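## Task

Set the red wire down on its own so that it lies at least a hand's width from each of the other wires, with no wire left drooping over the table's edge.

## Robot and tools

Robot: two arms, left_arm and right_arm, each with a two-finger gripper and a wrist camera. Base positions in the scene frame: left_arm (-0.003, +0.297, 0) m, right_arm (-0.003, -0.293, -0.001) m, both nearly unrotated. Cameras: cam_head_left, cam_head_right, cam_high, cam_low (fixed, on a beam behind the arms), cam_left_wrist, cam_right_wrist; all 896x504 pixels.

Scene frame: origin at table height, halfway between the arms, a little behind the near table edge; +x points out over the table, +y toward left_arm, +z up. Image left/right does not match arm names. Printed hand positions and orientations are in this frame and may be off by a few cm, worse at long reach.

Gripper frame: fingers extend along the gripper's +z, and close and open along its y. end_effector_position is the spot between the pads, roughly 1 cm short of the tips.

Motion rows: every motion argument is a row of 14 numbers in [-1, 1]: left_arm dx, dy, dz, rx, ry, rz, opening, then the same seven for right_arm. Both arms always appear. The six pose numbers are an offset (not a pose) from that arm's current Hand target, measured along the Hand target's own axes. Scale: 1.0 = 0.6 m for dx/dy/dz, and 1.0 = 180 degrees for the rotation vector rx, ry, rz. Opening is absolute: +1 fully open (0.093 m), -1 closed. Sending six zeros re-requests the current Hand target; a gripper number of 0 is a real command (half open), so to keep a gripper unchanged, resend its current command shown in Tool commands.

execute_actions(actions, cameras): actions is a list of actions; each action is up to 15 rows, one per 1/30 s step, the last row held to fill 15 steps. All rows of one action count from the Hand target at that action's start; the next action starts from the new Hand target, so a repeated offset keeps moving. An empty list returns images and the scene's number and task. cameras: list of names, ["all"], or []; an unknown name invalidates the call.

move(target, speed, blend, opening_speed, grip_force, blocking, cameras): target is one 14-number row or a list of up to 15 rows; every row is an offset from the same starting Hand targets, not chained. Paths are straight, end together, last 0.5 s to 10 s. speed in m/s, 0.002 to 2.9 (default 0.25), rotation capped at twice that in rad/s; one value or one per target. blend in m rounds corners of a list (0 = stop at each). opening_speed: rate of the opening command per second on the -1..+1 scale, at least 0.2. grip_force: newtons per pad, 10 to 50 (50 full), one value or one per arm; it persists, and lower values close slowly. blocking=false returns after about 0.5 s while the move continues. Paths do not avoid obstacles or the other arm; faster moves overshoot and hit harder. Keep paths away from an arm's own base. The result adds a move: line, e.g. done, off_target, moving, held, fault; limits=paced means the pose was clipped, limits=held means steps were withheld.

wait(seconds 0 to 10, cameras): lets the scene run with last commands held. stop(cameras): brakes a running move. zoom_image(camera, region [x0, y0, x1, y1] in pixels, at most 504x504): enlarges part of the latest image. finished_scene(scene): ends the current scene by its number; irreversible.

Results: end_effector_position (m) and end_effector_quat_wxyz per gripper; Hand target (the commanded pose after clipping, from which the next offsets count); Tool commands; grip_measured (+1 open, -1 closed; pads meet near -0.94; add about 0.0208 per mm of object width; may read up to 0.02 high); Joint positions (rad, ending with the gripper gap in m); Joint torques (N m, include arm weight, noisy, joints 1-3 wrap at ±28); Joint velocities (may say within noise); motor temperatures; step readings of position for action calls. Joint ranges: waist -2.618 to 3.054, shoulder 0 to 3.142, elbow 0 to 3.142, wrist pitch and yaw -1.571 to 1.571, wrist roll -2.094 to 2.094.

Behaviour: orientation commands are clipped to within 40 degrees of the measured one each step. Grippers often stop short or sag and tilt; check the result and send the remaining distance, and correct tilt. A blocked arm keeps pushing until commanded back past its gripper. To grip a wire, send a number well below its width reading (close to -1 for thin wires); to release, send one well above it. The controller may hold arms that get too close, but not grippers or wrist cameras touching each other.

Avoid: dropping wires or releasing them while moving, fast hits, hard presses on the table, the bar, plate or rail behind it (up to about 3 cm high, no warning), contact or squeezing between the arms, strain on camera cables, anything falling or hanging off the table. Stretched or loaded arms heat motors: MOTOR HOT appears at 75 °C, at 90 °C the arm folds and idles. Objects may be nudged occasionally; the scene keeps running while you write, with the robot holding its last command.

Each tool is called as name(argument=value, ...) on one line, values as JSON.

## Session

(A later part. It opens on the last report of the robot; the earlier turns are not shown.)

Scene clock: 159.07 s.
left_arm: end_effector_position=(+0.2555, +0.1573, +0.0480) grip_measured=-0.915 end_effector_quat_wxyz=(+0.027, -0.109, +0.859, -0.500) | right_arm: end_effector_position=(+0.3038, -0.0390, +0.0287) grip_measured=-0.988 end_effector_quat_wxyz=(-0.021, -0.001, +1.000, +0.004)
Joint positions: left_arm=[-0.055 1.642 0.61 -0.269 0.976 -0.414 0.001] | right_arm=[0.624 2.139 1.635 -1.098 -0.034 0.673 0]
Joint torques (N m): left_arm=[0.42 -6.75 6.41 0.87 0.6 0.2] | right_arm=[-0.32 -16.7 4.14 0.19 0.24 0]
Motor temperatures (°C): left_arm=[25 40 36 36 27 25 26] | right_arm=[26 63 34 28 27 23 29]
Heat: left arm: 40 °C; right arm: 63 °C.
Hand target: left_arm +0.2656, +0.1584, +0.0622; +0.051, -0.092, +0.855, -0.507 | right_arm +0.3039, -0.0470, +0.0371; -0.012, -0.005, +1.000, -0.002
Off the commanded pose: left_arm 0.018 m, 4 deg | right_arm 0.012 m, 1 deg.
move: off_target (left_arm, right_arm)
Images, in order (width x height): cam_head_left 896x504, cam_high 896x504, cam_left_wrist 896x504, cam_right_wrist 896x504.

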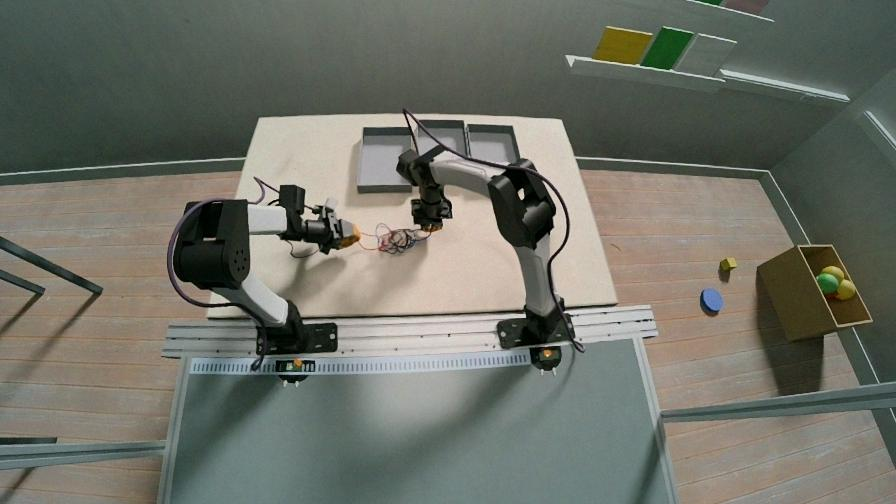

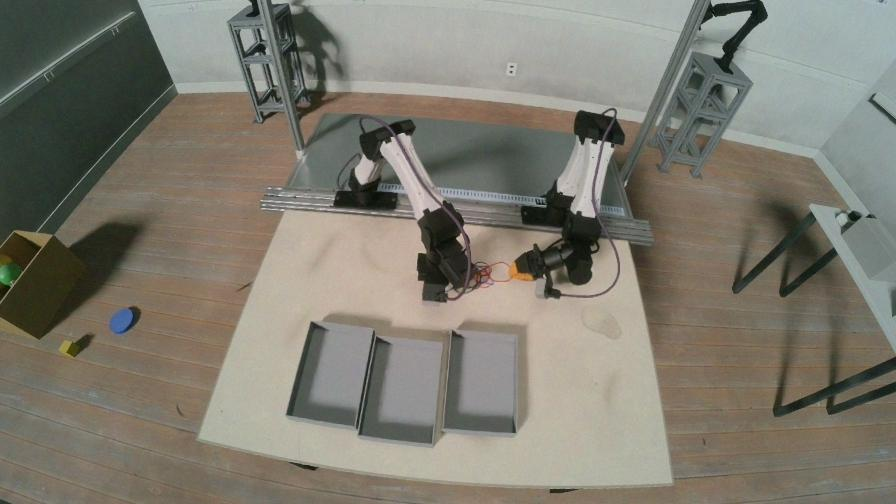

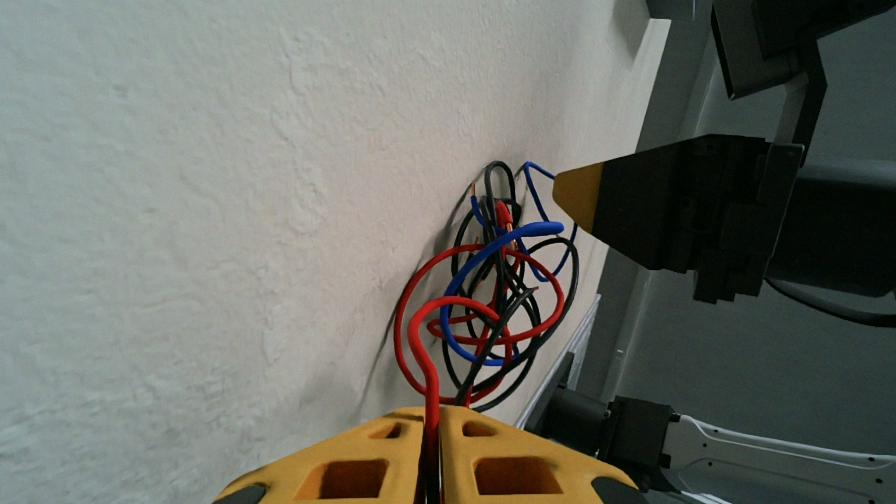

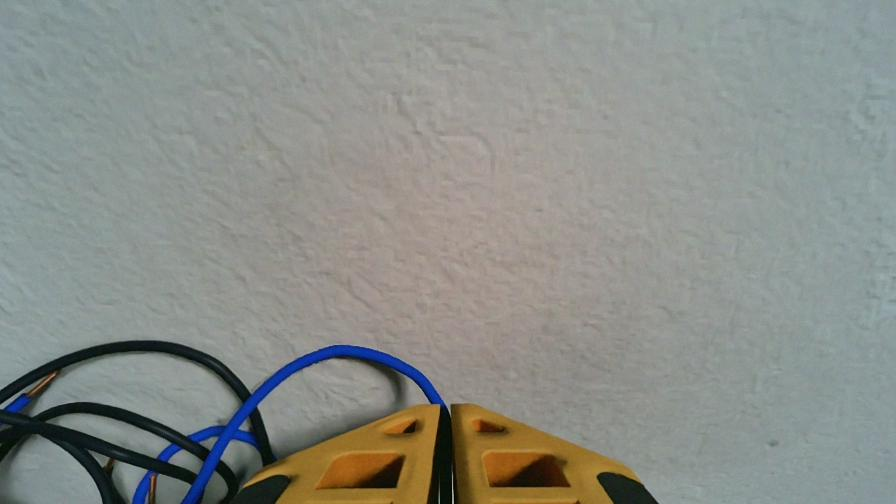

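move(target=[[-0.015,0.03,-0.12,0,0,0,-0.921875,0,-0.14,-0.02,0,0,0,-1]], speed=0.06, cameras=["cam_right_wrist","cam_left_wrist","cam_high","cam_head_left"])

zoom_image(camera="cam_head_left", region=[320, 170, 520, 290])

zoom_image(camera="cam_high", region=[410, 220, 570, 320])

Scene clock: 164.07 s.
left_arm: end_effector_position=(+0.2524, +0.2267, +0.0783) grip_measured=-0.915 end_effector_quat_wxyz=(+0.042, -0.098, +0.855, -0.508) | right_arm: end_effector_position=(+0.3047, -0.1220, +0.0436) grip_measured=-0.988 end_effector_quat_wxyz=(-0.023, -0.002, +1.000, +0.006)
Joint positions: left_arm=[0.237 1.67 0.811 -0.867 1.012 0.132 0.001] | right_arm=[0.437 1.958 1.425 -1.076 -0.034 0.486 0]
Joint torques (N m): left_arm=[0.49 -4.05 6.45 0.02 0.51 0.22] | right_arm=[-0.79 -14.49 3.74 0.24 0.27 -0.04]
Motor temperatures (°C): left_arm=[25 40 36 35 27 25 26] | right_arm=[26 65 34 27 27 23 30]
Heat: left arm: 40 °C; right arm: 65 °C.
Hand target: left_arm +0.2595, +0.2305, +0.0810; +0.051, -0.092, +0.855, -0.507 | right_arm +0.3050, -0.1309, +0.0494; -0.012, -0.005, +1.000, -0.002
Off the commanded pose: left_arm 0.008 m, 1 deg | right_arm 0.011 m, 2 deg.
move: off_target (right_arm)
Images, in order (width x height): cam_head_left 896x504, cam_high 896x504, cam_left_wrist 896x504, cam_right_wrist 896x504.

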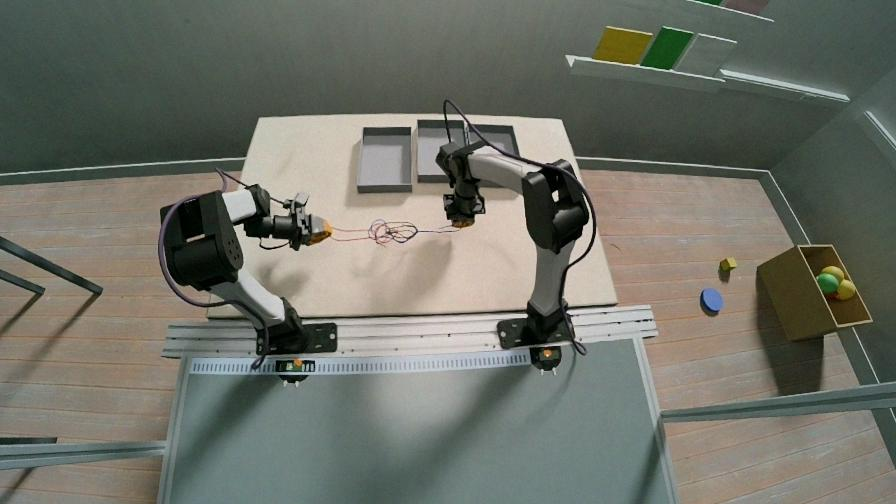

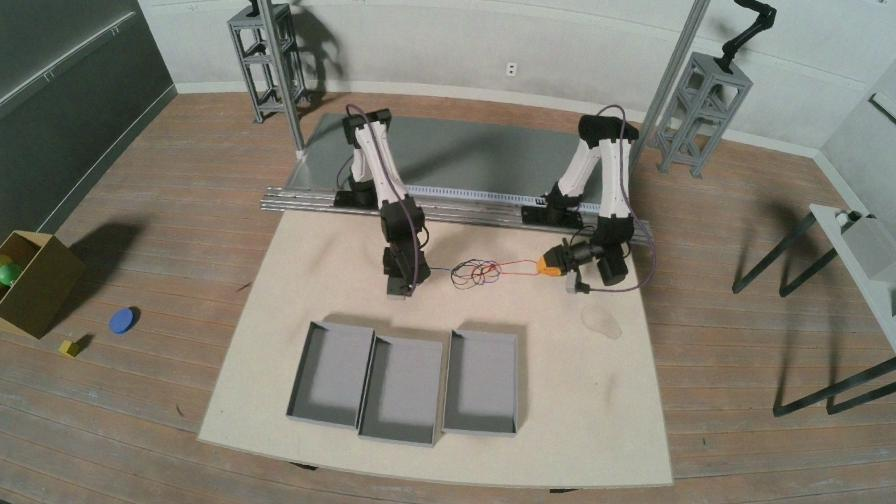

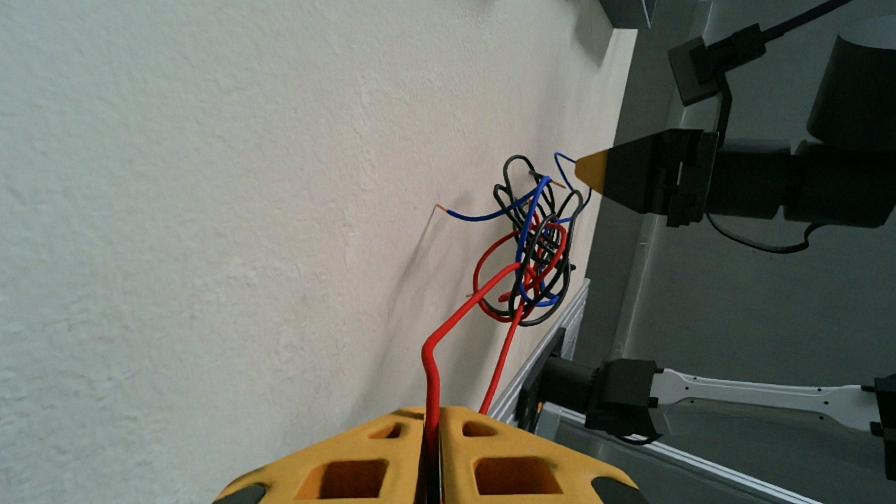

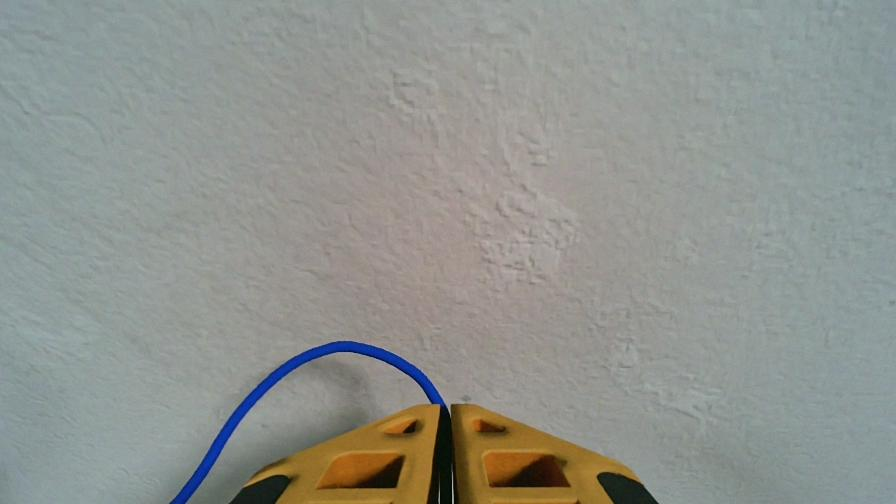

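Scaled by 2.520 from the camera's 896x504 image, which has a finer 1280x720 frame.

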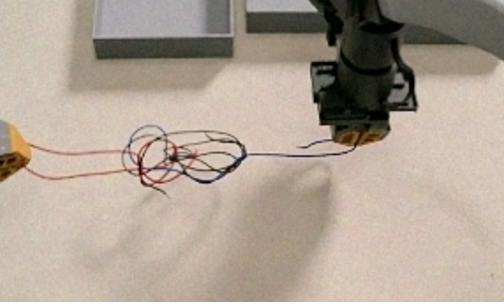

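Scaled by 3.150 from the camera's 896x504 image, which has a finer 1280x720 frame.

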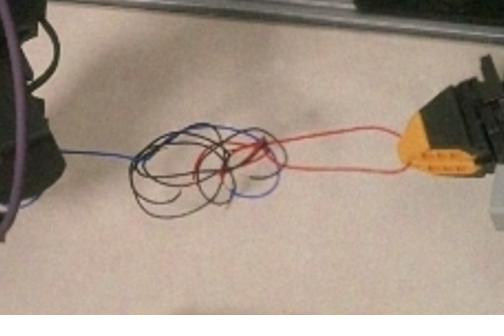

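move(target=[[0,0,0,0,0,0,-0.921875,0.05,-0.2,0,0,0,0,-1]], speed=0.06, cameras=["cam_left_wrist","cam_high","cam_head_left"])

zoom_image(camera="cam_head_left", region=[320, 170, 540, 290])

zoom_image(camera="cam_high", region=[370, 220, 570, 320])

Scene clock: 170.30 s.
left_arm: end_effector_position=(+0.2516, +0.2266, +0.0785) grip_measured=-0.915 end_effector_quat_wxyz=(+0.040, -0.099, +0.855, -0.508) | right_arm: end_effector_position=(+0.2778, -0.2420, +0.0480) grip_measured=-0.988 end_effector_quat_wxyz=(-0.021, -0.001, +1.000, +0.013)
Joint positions: left_arm=[0.238 1.67 0.811 -0.872 1.013 0.134 0.001] | right_arm=[0.106 1.715 1.131 -1.028 -0.033 0.157 0]
Joint torques (N m): left_arm=[0.5 -4 6.49 0.05 0.53 0.21] | right_arm=[-1.02 -11.21 3.92 0.25 0.35 -0.04]
Motor temperatures (°C): left_arm=[25 40 36 34 27 25 26] | right_arm=[26 64 34 27 27 23 30]
Heat: left arm: 40 °C; right arm: 64 °C.
Hand target: left_arm +0.2595, +0.2305, +0.0811; +0.052, -0.092, +0.855, -0.507 | right_arm +0.2763, -0.2514, +0.0506; -0.012, -0.005, +1.000, -0.002
Off the commanded pose: left_arm 0.009 m, 2 deg | right_arm 0.010 m, 2 deg.
move: done
Images, in order (width x height): cam_head_left 896x504, cam_high 896x504, cam_left_wrist 896x504.

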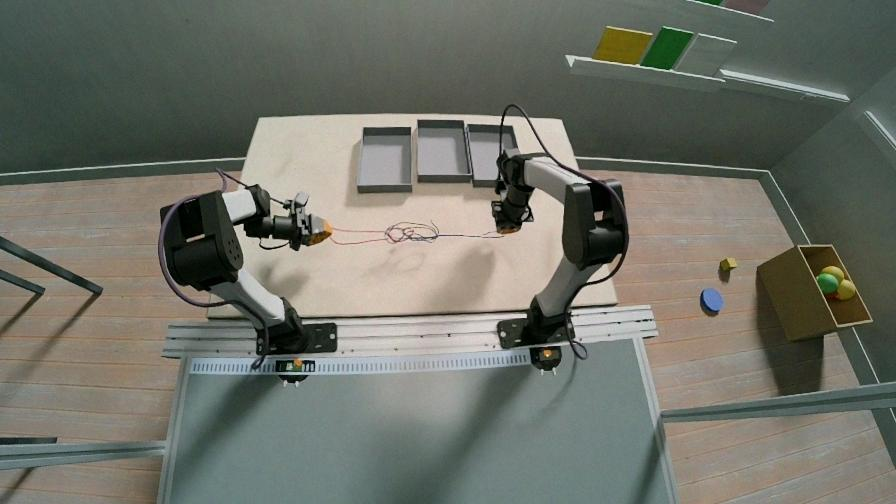

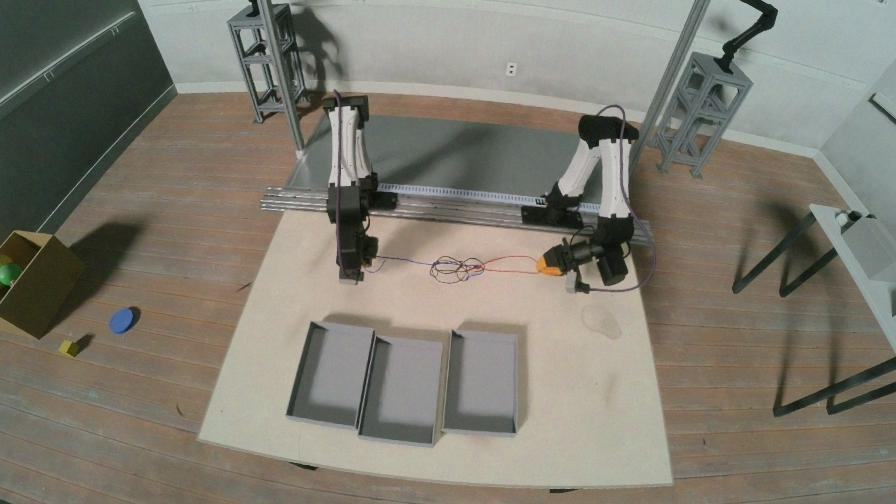

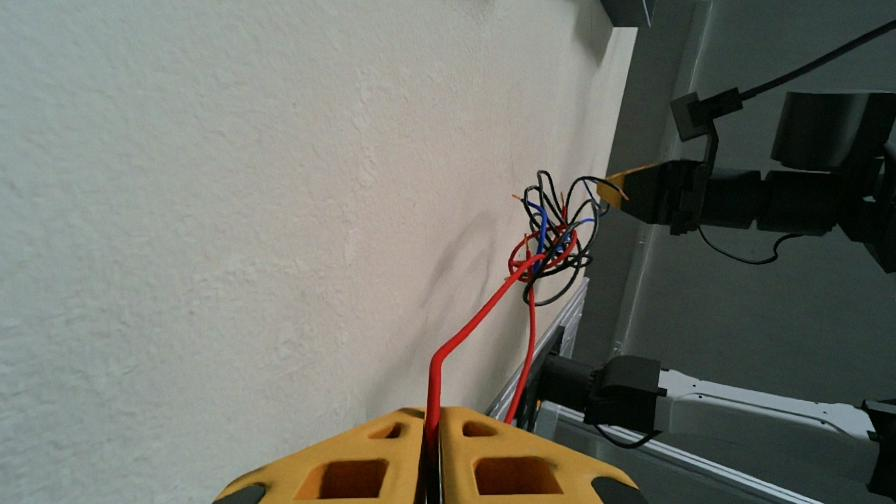

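Scaled by 2.291 from the camera's 896x504 image, which has a finer 1280x720 frame.

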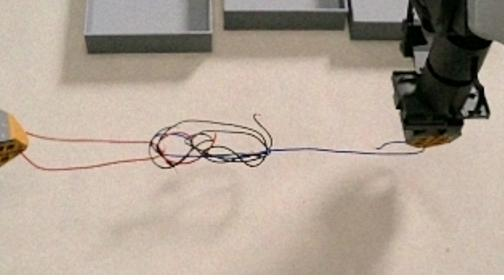

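Scaled by 2.520 from the camera's 896x504 image, which has a finer 1280x720 frame.

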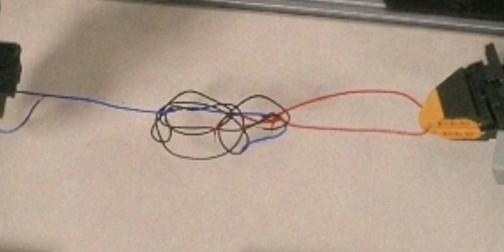

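move(target=[[0,0.02,-0.1,0,0,0,-0.921875,-0.02,-0.2,0.0,0,0,0,-1]], speed=0.06, cameras=["cam_left_wrist","cam_high","cam_head_left"])

zoom_image(camera="cam_head_left", region=[300, 170, 560, 290])

zoom_image(camera="cam_high", region=[340, 210, 590, 320])

Scene clock: 176.83 s.
left_arm: end_effector_position=(+0.2437, +0.2838, +0.0979) grip_measured=-0.915 end_effector_quat_wxyz=(+0.048, -0.098, +0.854, -0.509) | right_arm: end_effector_position=(+0.2842, -0.3646, +0.0490) grip_measured=-0.988 end_effector_quat_wxyz=(-0.013, +0.000, +1.000, +0.008)
Joint positions: left_arm=[0.463 1.757 0.983 -1.263 0.95 0.517 0.001] | right_arm=[-0.302 1.744 1.17 -1.029 -0.007 -0.25 0]
Joint torques (N m): left_arm=[0.34 -4.45 6.05 -0.73 0.43 0.17] | right_arm=[-0.43 -7.66 7.19 0.28 0.13 -0.1]
Motor temperatures (°C): left_arm=[25 40 36 33 27 25 26] | right_arm=[26 64 34 27 27 23 30]
Heat: left arm: 40 °C; right arm: 64 °C.
Hand target: left_arm +0.2474, +0.2876, +0.0993; +0.052, -0.092, +0.855, -0.507 | right_arm +0.2896, -0.3712, +0.0508; -0.012, -0.005, +1.000, -0.002
Off the commanded pose: left_arm 0.005 m, 1 deg | right_arm 0.009 m, 1 deg.
move: done
Images, in order (width x height): cam_head_left 896x504, cam_high 896x504, cam_left_wrist 896x504.

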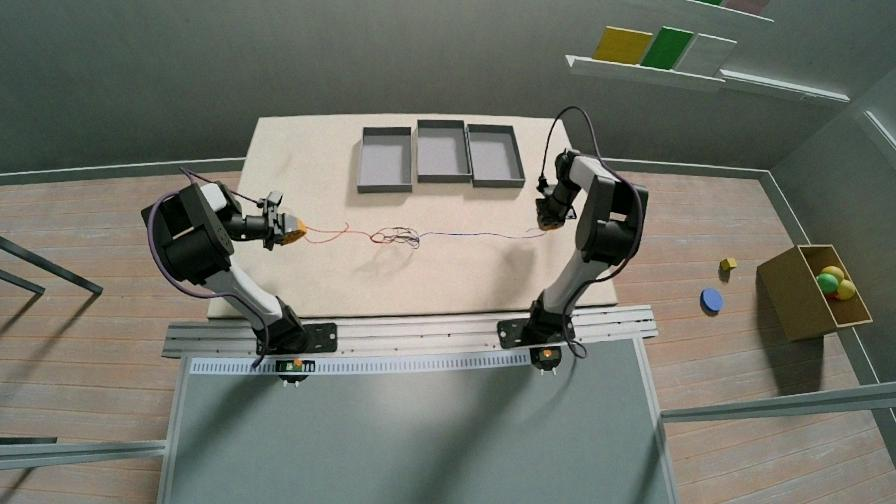

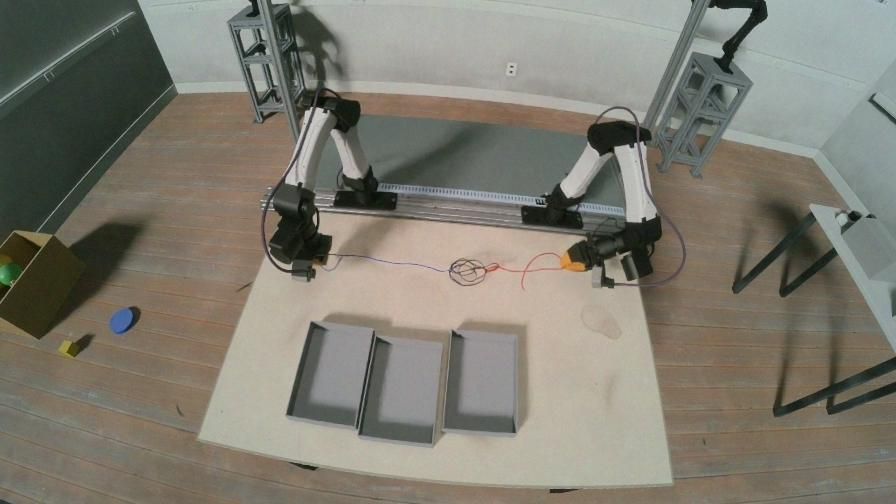

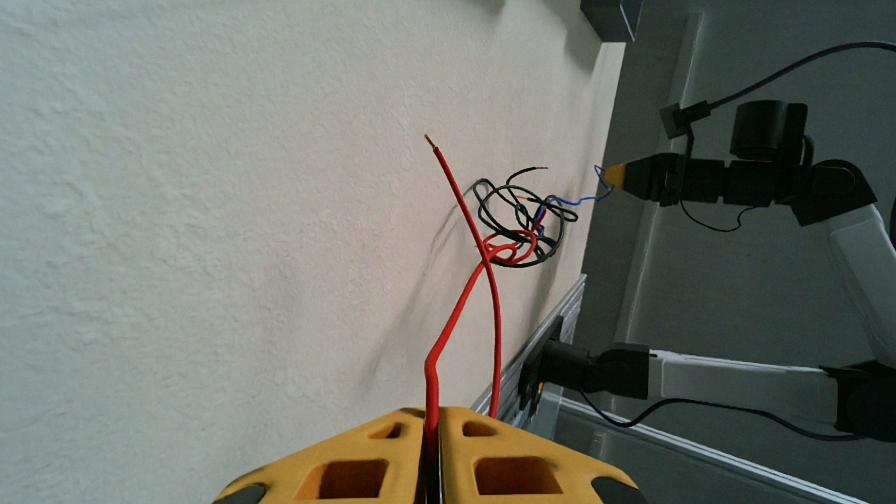

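Scaled by 1.938 from the camera's 896x504 image, which has a finer 1280x720 frame.

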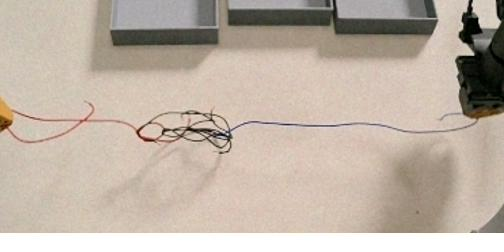

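Scaled by 2.016 from the camera's 896x504 image, which has a finer 1280x720 frame.

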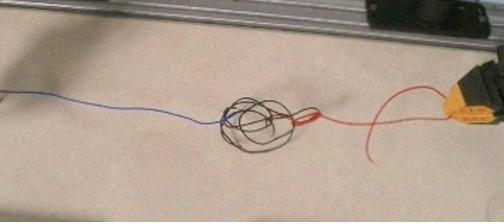

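move(target=[[-0.04,0.04,-0.13,0,0,0,-0.921875,-0.02,-0.09,0.0,0,0,0,-1]], speed=0.06, cameras=["cam_left_wrist","cam_high","cam_head_left"])

zoom_image(camera="cam_head_left", region=[240, 170, 560, 290])

zoom_image(camera="cam_high", region=[340, 210, 620, 320])

Scene clock: 183.80 s.
left_arm: end_effector_position=(+0.2529, +0.3681, +0.1130) grip_measured=-0.915 end_effector_quat_wxyz=(+0.062, -0.106, +0.859, -0.497) | right_arm: end_effector_position=(+0.2984, -0.4190, +0.0499) grip_measured=-0.988 end_effector_quat_wxyz=(-0.011, -0.001, +1.000, +0.004)
Joint positions: left_arm=[0.688 1.941 1.296 -1.562 0.833 0.771 0.001] | right_arm=[-0.448 1.848 1.304 -1.052 0.003 -0.397 0]
Joint torques (N m): left_arm=[0.03 -6.11 5.96 -1.2 0.36 0.21] | right_arm=[-0.25 -8.87 7.27 0.22 0.04 -0.06]
Motor temperatures (°C): left_arm=[25 40 36 32 27 25 26] | right_arm=[26 62 35 27 27 23 30]
Heat: left arm: 40 °C; right arm: 62 °C.
Hand target: left_arm +0.2541, +0.3707, +0.1156; +0.051, -0.092, +0.855, -0.507 | right_arm +0.3022, -0.4250, +0.0508; -0.012, -0.005, +1.000, -0.002
Off the commanded pose: left_arm 0.004 m, 2 deg | right_arm 0.007 m, 1 deg.
joint sent to its limit (left arm) — joint 4 (wrist pitch), lower limit. The joint targets still meet the commanded pose.
move: done
Images, in order (width x height): cam_head_left 896x504, cam_high 896x504, cam_left_wrist 896x504.

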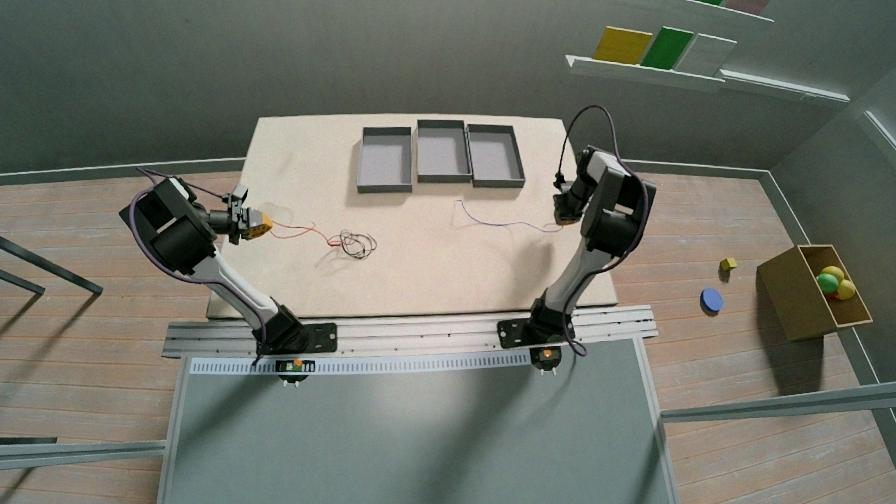

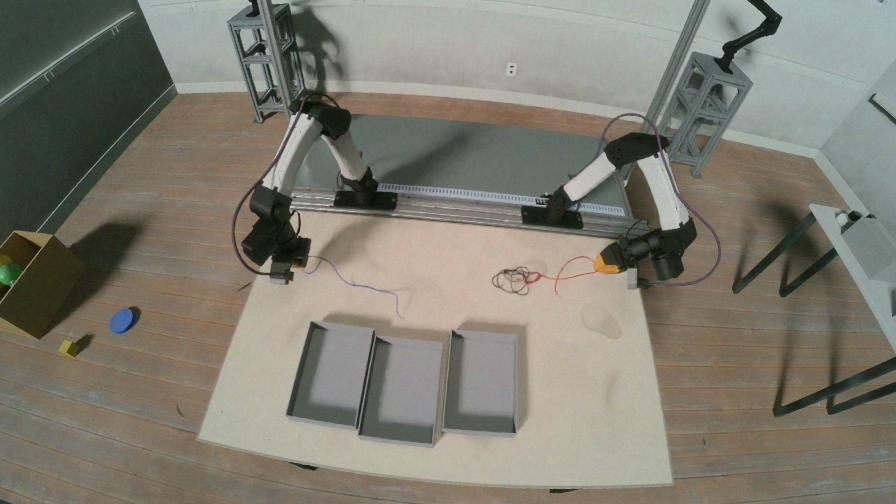

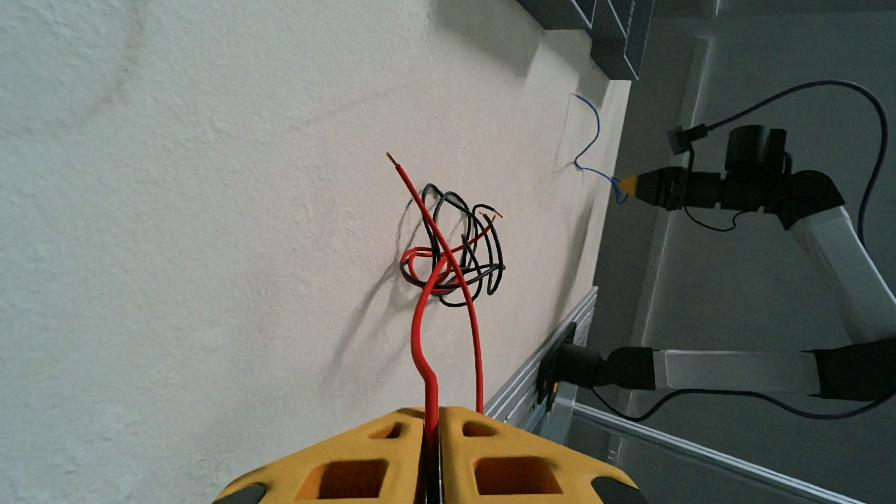

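Scaled by 1.575 from the camera's 896x504 image, which has a finer 1280x720 frame.

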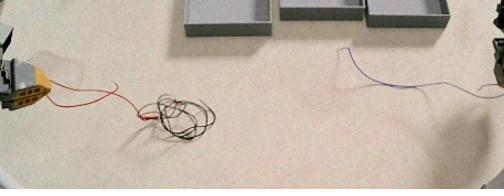

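Scaled by 1.800 from the camera's 896x504 image, which has a finer 1280x720 frame.

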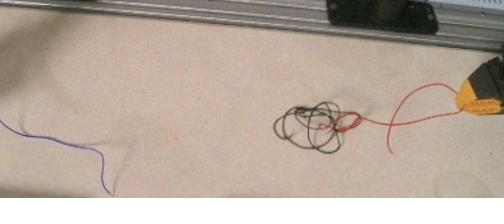

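move(target=[[0.017,-0.249,0.093,0,0,0,-0.921875,0,0.158,0.05,0,0,0,-1],[0.017,-0.249,0.093,0,0,0,-0.921875,0,0.158,0.05,0,0,0,-0.6],[0.06,-0.354,0.355,0,0,0,-0.921875,0,0.158,-0.15,0,0,0,-0.6],[0.059,-0.193,0.443,0,0,0,-0.921875,0.09,0.25,-0.15,0,0,0,-0.6],[0.041,-0.09,0.407,0,0,0,-0.921875,0.09,0.25,-0.15,0,0,0,-0.6]], speed=[0.12,0.12,0.15,0.1,0.06], cameras=["cam_left_wrist","cam_right_wrist","cam_high","cam_head_left","cam_low"])

zoom_image(camera="cam_head_left", region=[300, 170, 560, 290])

zoom_image(camera="cam_high", region=[340, 210, 590, 320])

Scene clock: 203.20 s.
left_arm: end_effector_position=(+0.2819, +0.1306, +0.0486) grip_measured=-0.915 end_effector_quat_wxyz=(+0.056, -0.096, +0.856, -0.505) | right_arm: end_effector_position=(+0.2538, -0.2790, +0.1409) grip_measured=-0.601 end_effector_quat_wxyz=(-0.013, -0.009, +1.000, -0.009)
Joint positions: left_arm=[-0.157 1.701 0.625 -0.021 0.937 -0.585 0.001] | right_arm=[0.012 1.543 1.324 -1.383 0.017 0.047 0.016]
Joint torques (N m): left_arm=[0.29 -4.22 4.44 1.23 0.55 0.21] | right_arm=[0.77 -9.29 4.12 0.25 -0.09 0.3]
Motor temperatures (°C): left_arm=[25 42 36 32 27 25 26] | right_arm=[26 60 36 27 27 23 30]
Heat: left arm: 42 °C; right arm: 60 °C.
Hand target: left_arm +0.2801, +0.1308, +0.0458; +0.052, -0.092, +0.855, -0.507 | right_arm +0.2488, -0.2752, +0.1414; -0.012, -0.005, +1.000, -0.002
Off the commanded pose: left_arm 0.003 m, 1 deg | right_arm 0.006 m, 1 deg.
move: done
Images, in order (width x height): cam_head_left 896x504, cam_high 896x504, cam_low 896x504, cam_left_wrist 896x504, cam_right_wrist 896x504.

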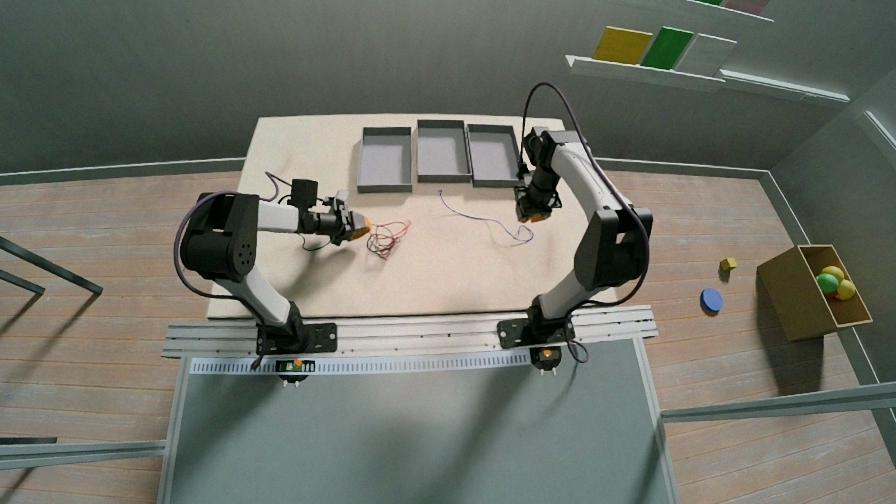

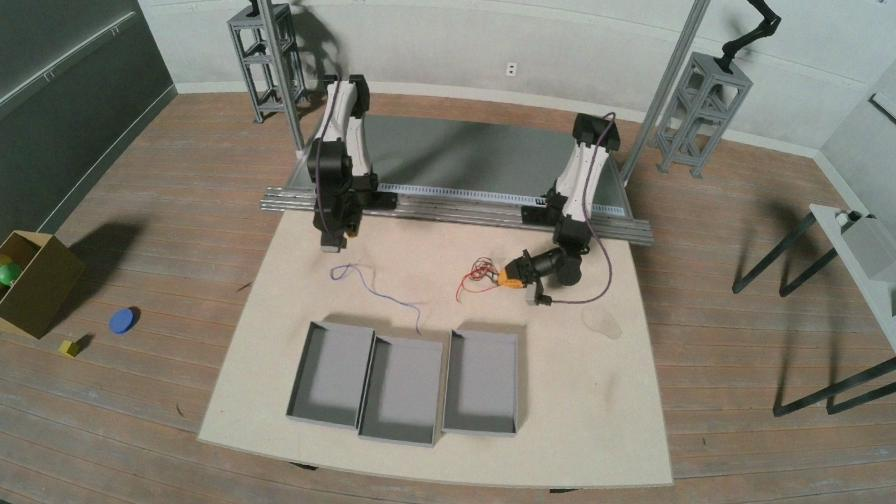

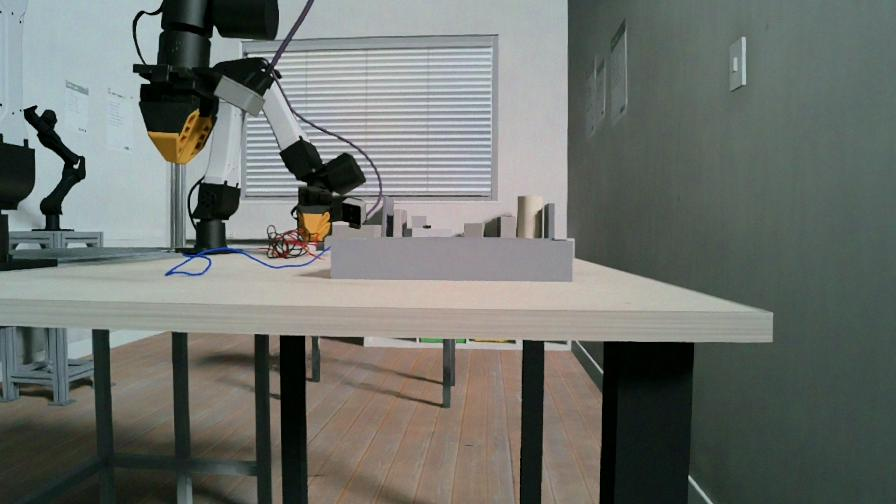

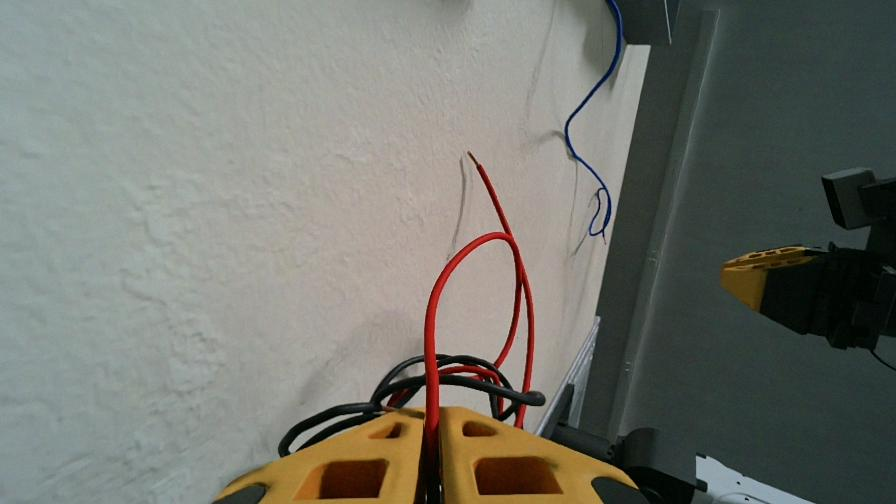

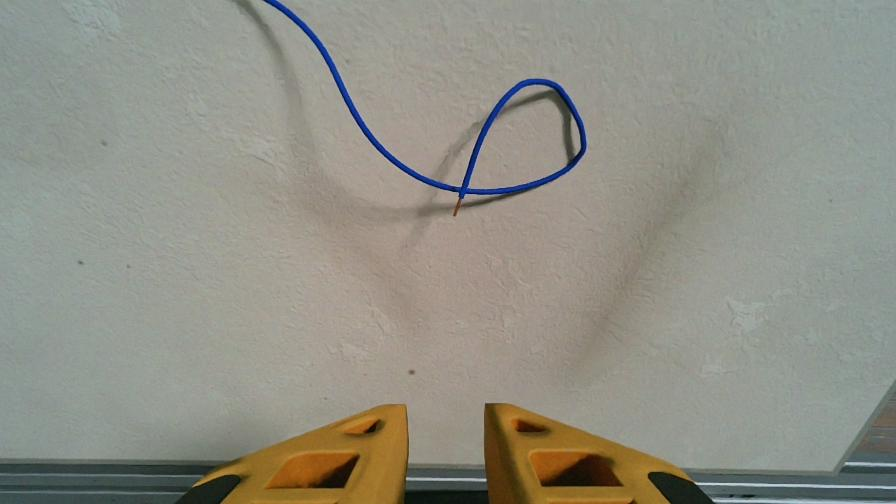

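Scaled by 1.938 from the camera's 896x504 image, which has a finer 1280x720 frame.

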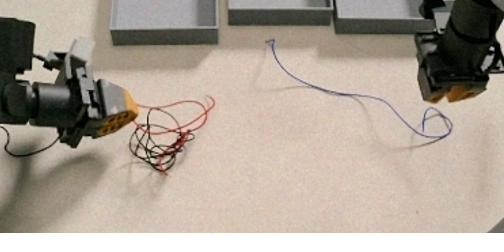

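Scaled by 2.016 from the camera's 896x504 image, which has a finer 1280x720 frame.

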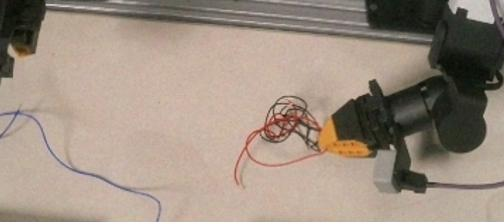

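move(target=[[0,0,0,0,0,0,-0.921875,0.057,0.46,-0.033,0,0,0,-0.5]], speed=0.2, cameras=["cam_right_wrist","cam_low"])

zoom_image(camera="cam_low", region=[240, 180, 360, 280])

Scene clock: 209.43 s.
left_arm: end_effector_position=(+0.2818, +0.1306, +0.0486) grip_measured=-0.915 end_effector_quat_wxyz=(+0.056, -0.095, +0.856, -0.505) | right_arm: end_effector_position=(+0.2107, -0.0038, +0.1604) grip_measured=-0.501 end_effector_quat_wxyz=(-0.008, -0.013, +1.000, -0.005)
Joint positions: left_arm=[-0.157 1.701 0.625 -0.022 0.938 -0.584 0.001] | right_arm=[0.876 1.943 1.875 -1.523 -0.009 0.902 0.021]
Joint torques (N m): left_arm=[0.27 -4.23 4.41 1.24 0.54 0.2] | right_arm=[0.2 -10.1 7.38 0.26 -0.02 0.38]
Motor temperatures (°C): left_arm=[25 42 35 33 28 25 26] | right_arm=[26 59 35 27 27 23 30]
Heat: left arm: 42 °C; right arm: 59 °C.
Hand target: left_arm +0.2800, +0.1308, +0.0458; +0.051, -0.092, +0.855, -0.507 | right_arm +0.2121, +0.0005, +0.1609; -0.012, -0.005, +1.000, -0.002
Off the commanded pose: left_arm 0.003 m, 1 deg | right_arm 0.005 m, 1 deg.
move: done
Images, in order (width x height): cam_low 896x504, cam_right_wrist 896x504.

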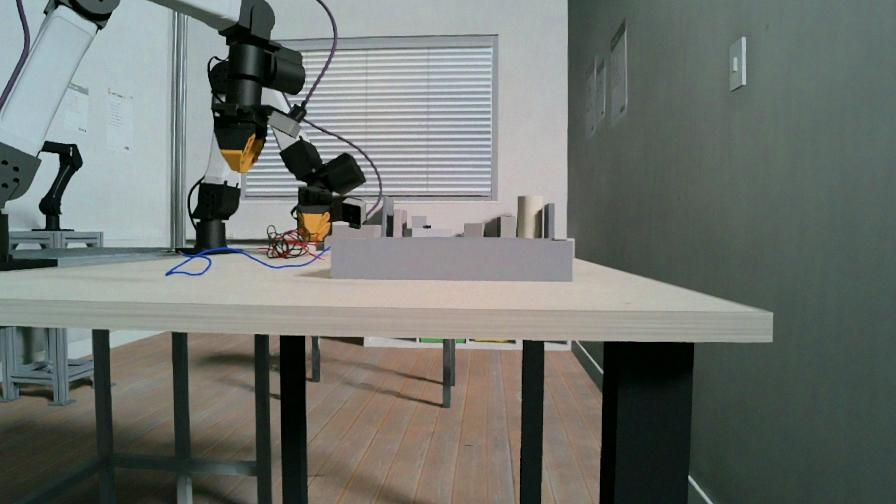

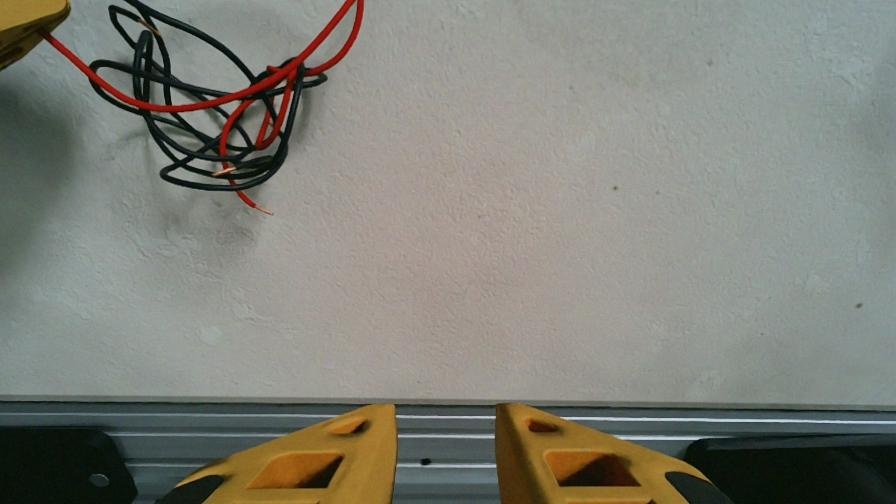

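Scaled by 4.200 from the camera's 896x504 image, which has a finer 1280x720 frame.

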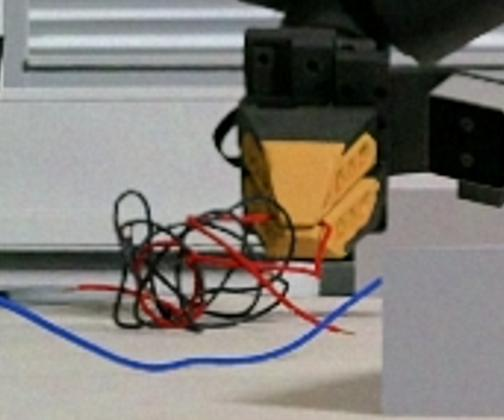

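move(target=[0.012,-0.316,-0.117,0,0,0,-0.921875,-0.113,-0.25,0.067,-0.385,-0.385,-0.385,-0.3], speed=0.4, cameras=["cam_right_wrist","cam_low","cam_high","cam_left_wrist"])

zoom_image(camera="cam_low", region=[240, 80, 400, 240])

Scene clock: 228.13 s.
left_arm: end_effector_position=(+0.2798, +0.1030, +0.2277) grip_measured=-0.915 end_effector_quat_wxyz=(+0.033, -0.102, +0.859, -0.500) | right_arm: end_effector_position=(+0.2756, -0.1468, +0.1161) grip_measured=-0.301 end_effector_quat_wxyz=(+0.506, -0.466, +0.538, +0.488)
Joint positions: left_arm=[-0.286 1.418 1.14 -0.73 0.88 -0.756 0.001] | right_arm=[-0.135 1.735 0.62 0.111 -1.555 -0.947 0.031]
Joint torques (N m): left_arm=[-0.9 -6.45 8.5 1.44 0.34 -0.11] | right_arm=[-0.25 -6.78 5.9 1.04 -0.69 -0.05]
Motor temperatures (°C): left_arm=[25 41 35 33 28 25 26] | right_arm=[26 59 36 27 27 23 29]
Heat: left arm: 41 °C; right arm: 59 °C.
Hand target: left_arm +0.2802, +0.1006, +0.2458; +0.051, -0.092, +0.855, -0.507 | right_arm +0.2805, -0.1490, +0.1197; +0.490, -0.497, +0.504, +0.508
Off the commanded pose: left_arm 0.018 m, 3 deg | right_arm 0.006 m, 6 deg.
joint sent to its limit (right arm) — joint 5 (wrist yaw), lower limit. The joint targets are off in orientation, not in position.
move: off_target (left_arm, right_arm)
Images, in order (width x height): cam_high 896x504, cam_low 896x504, cam_left_wrist 896x504, cam_right_wrist 896x504.

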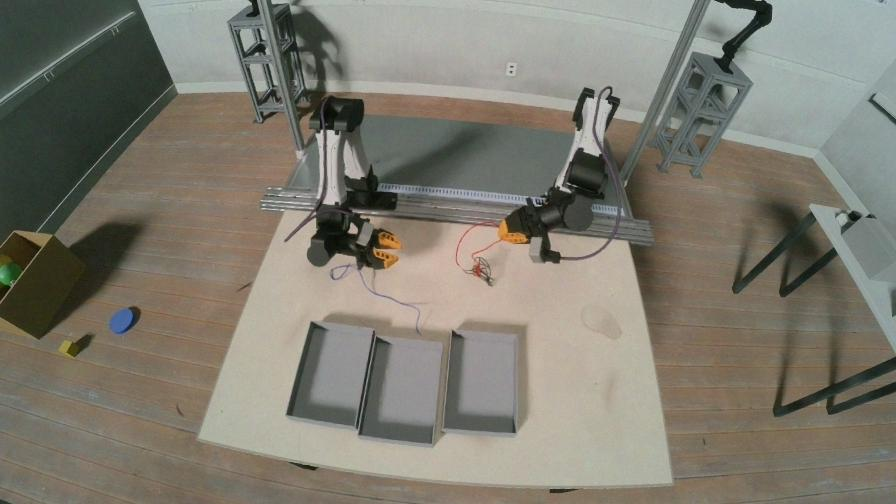

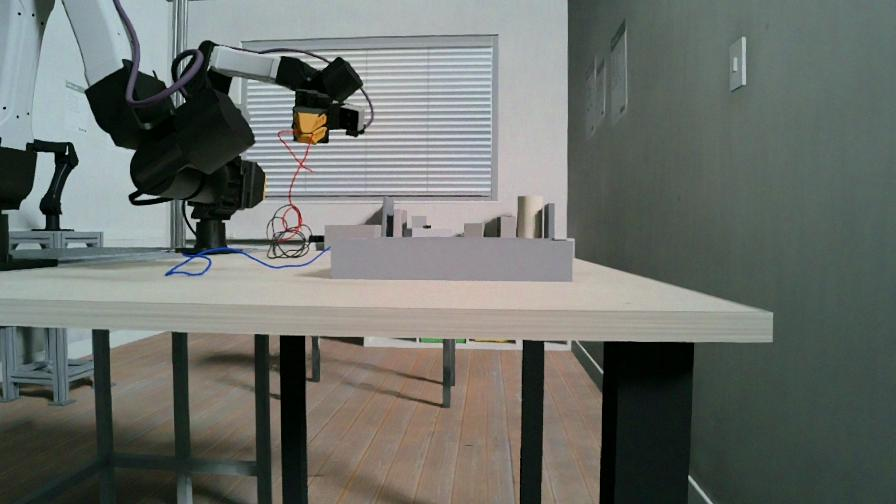

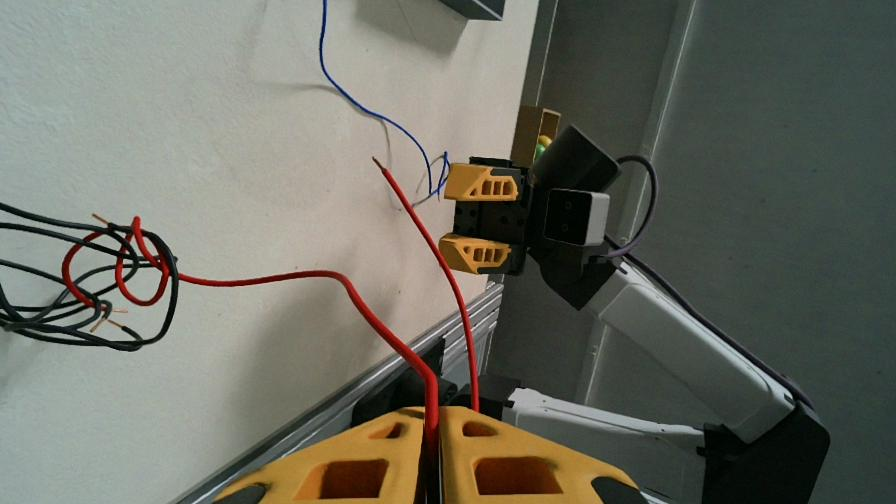

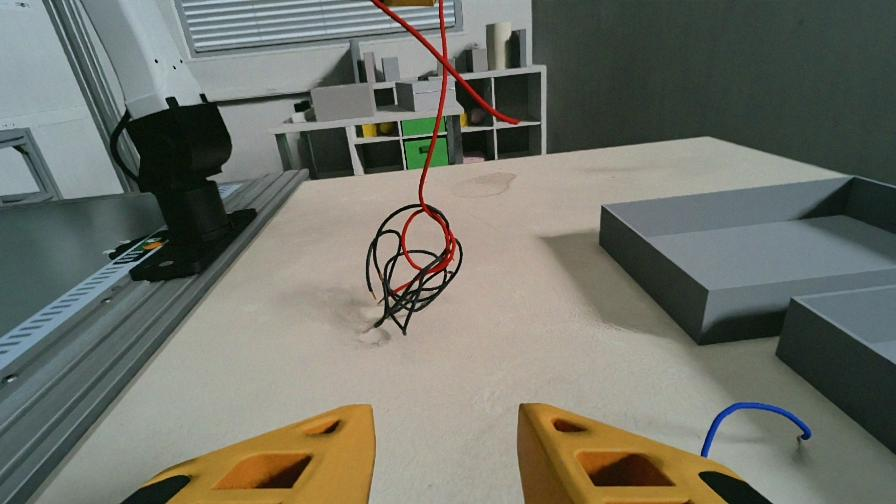

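Scaled by 3.150 from the camera's 896x504 image, which has a finer 1280x720 frame.

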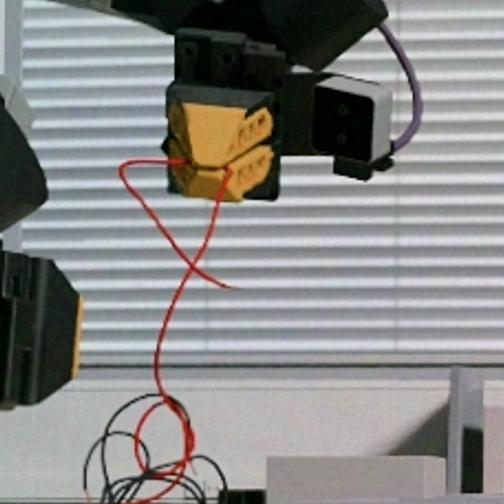

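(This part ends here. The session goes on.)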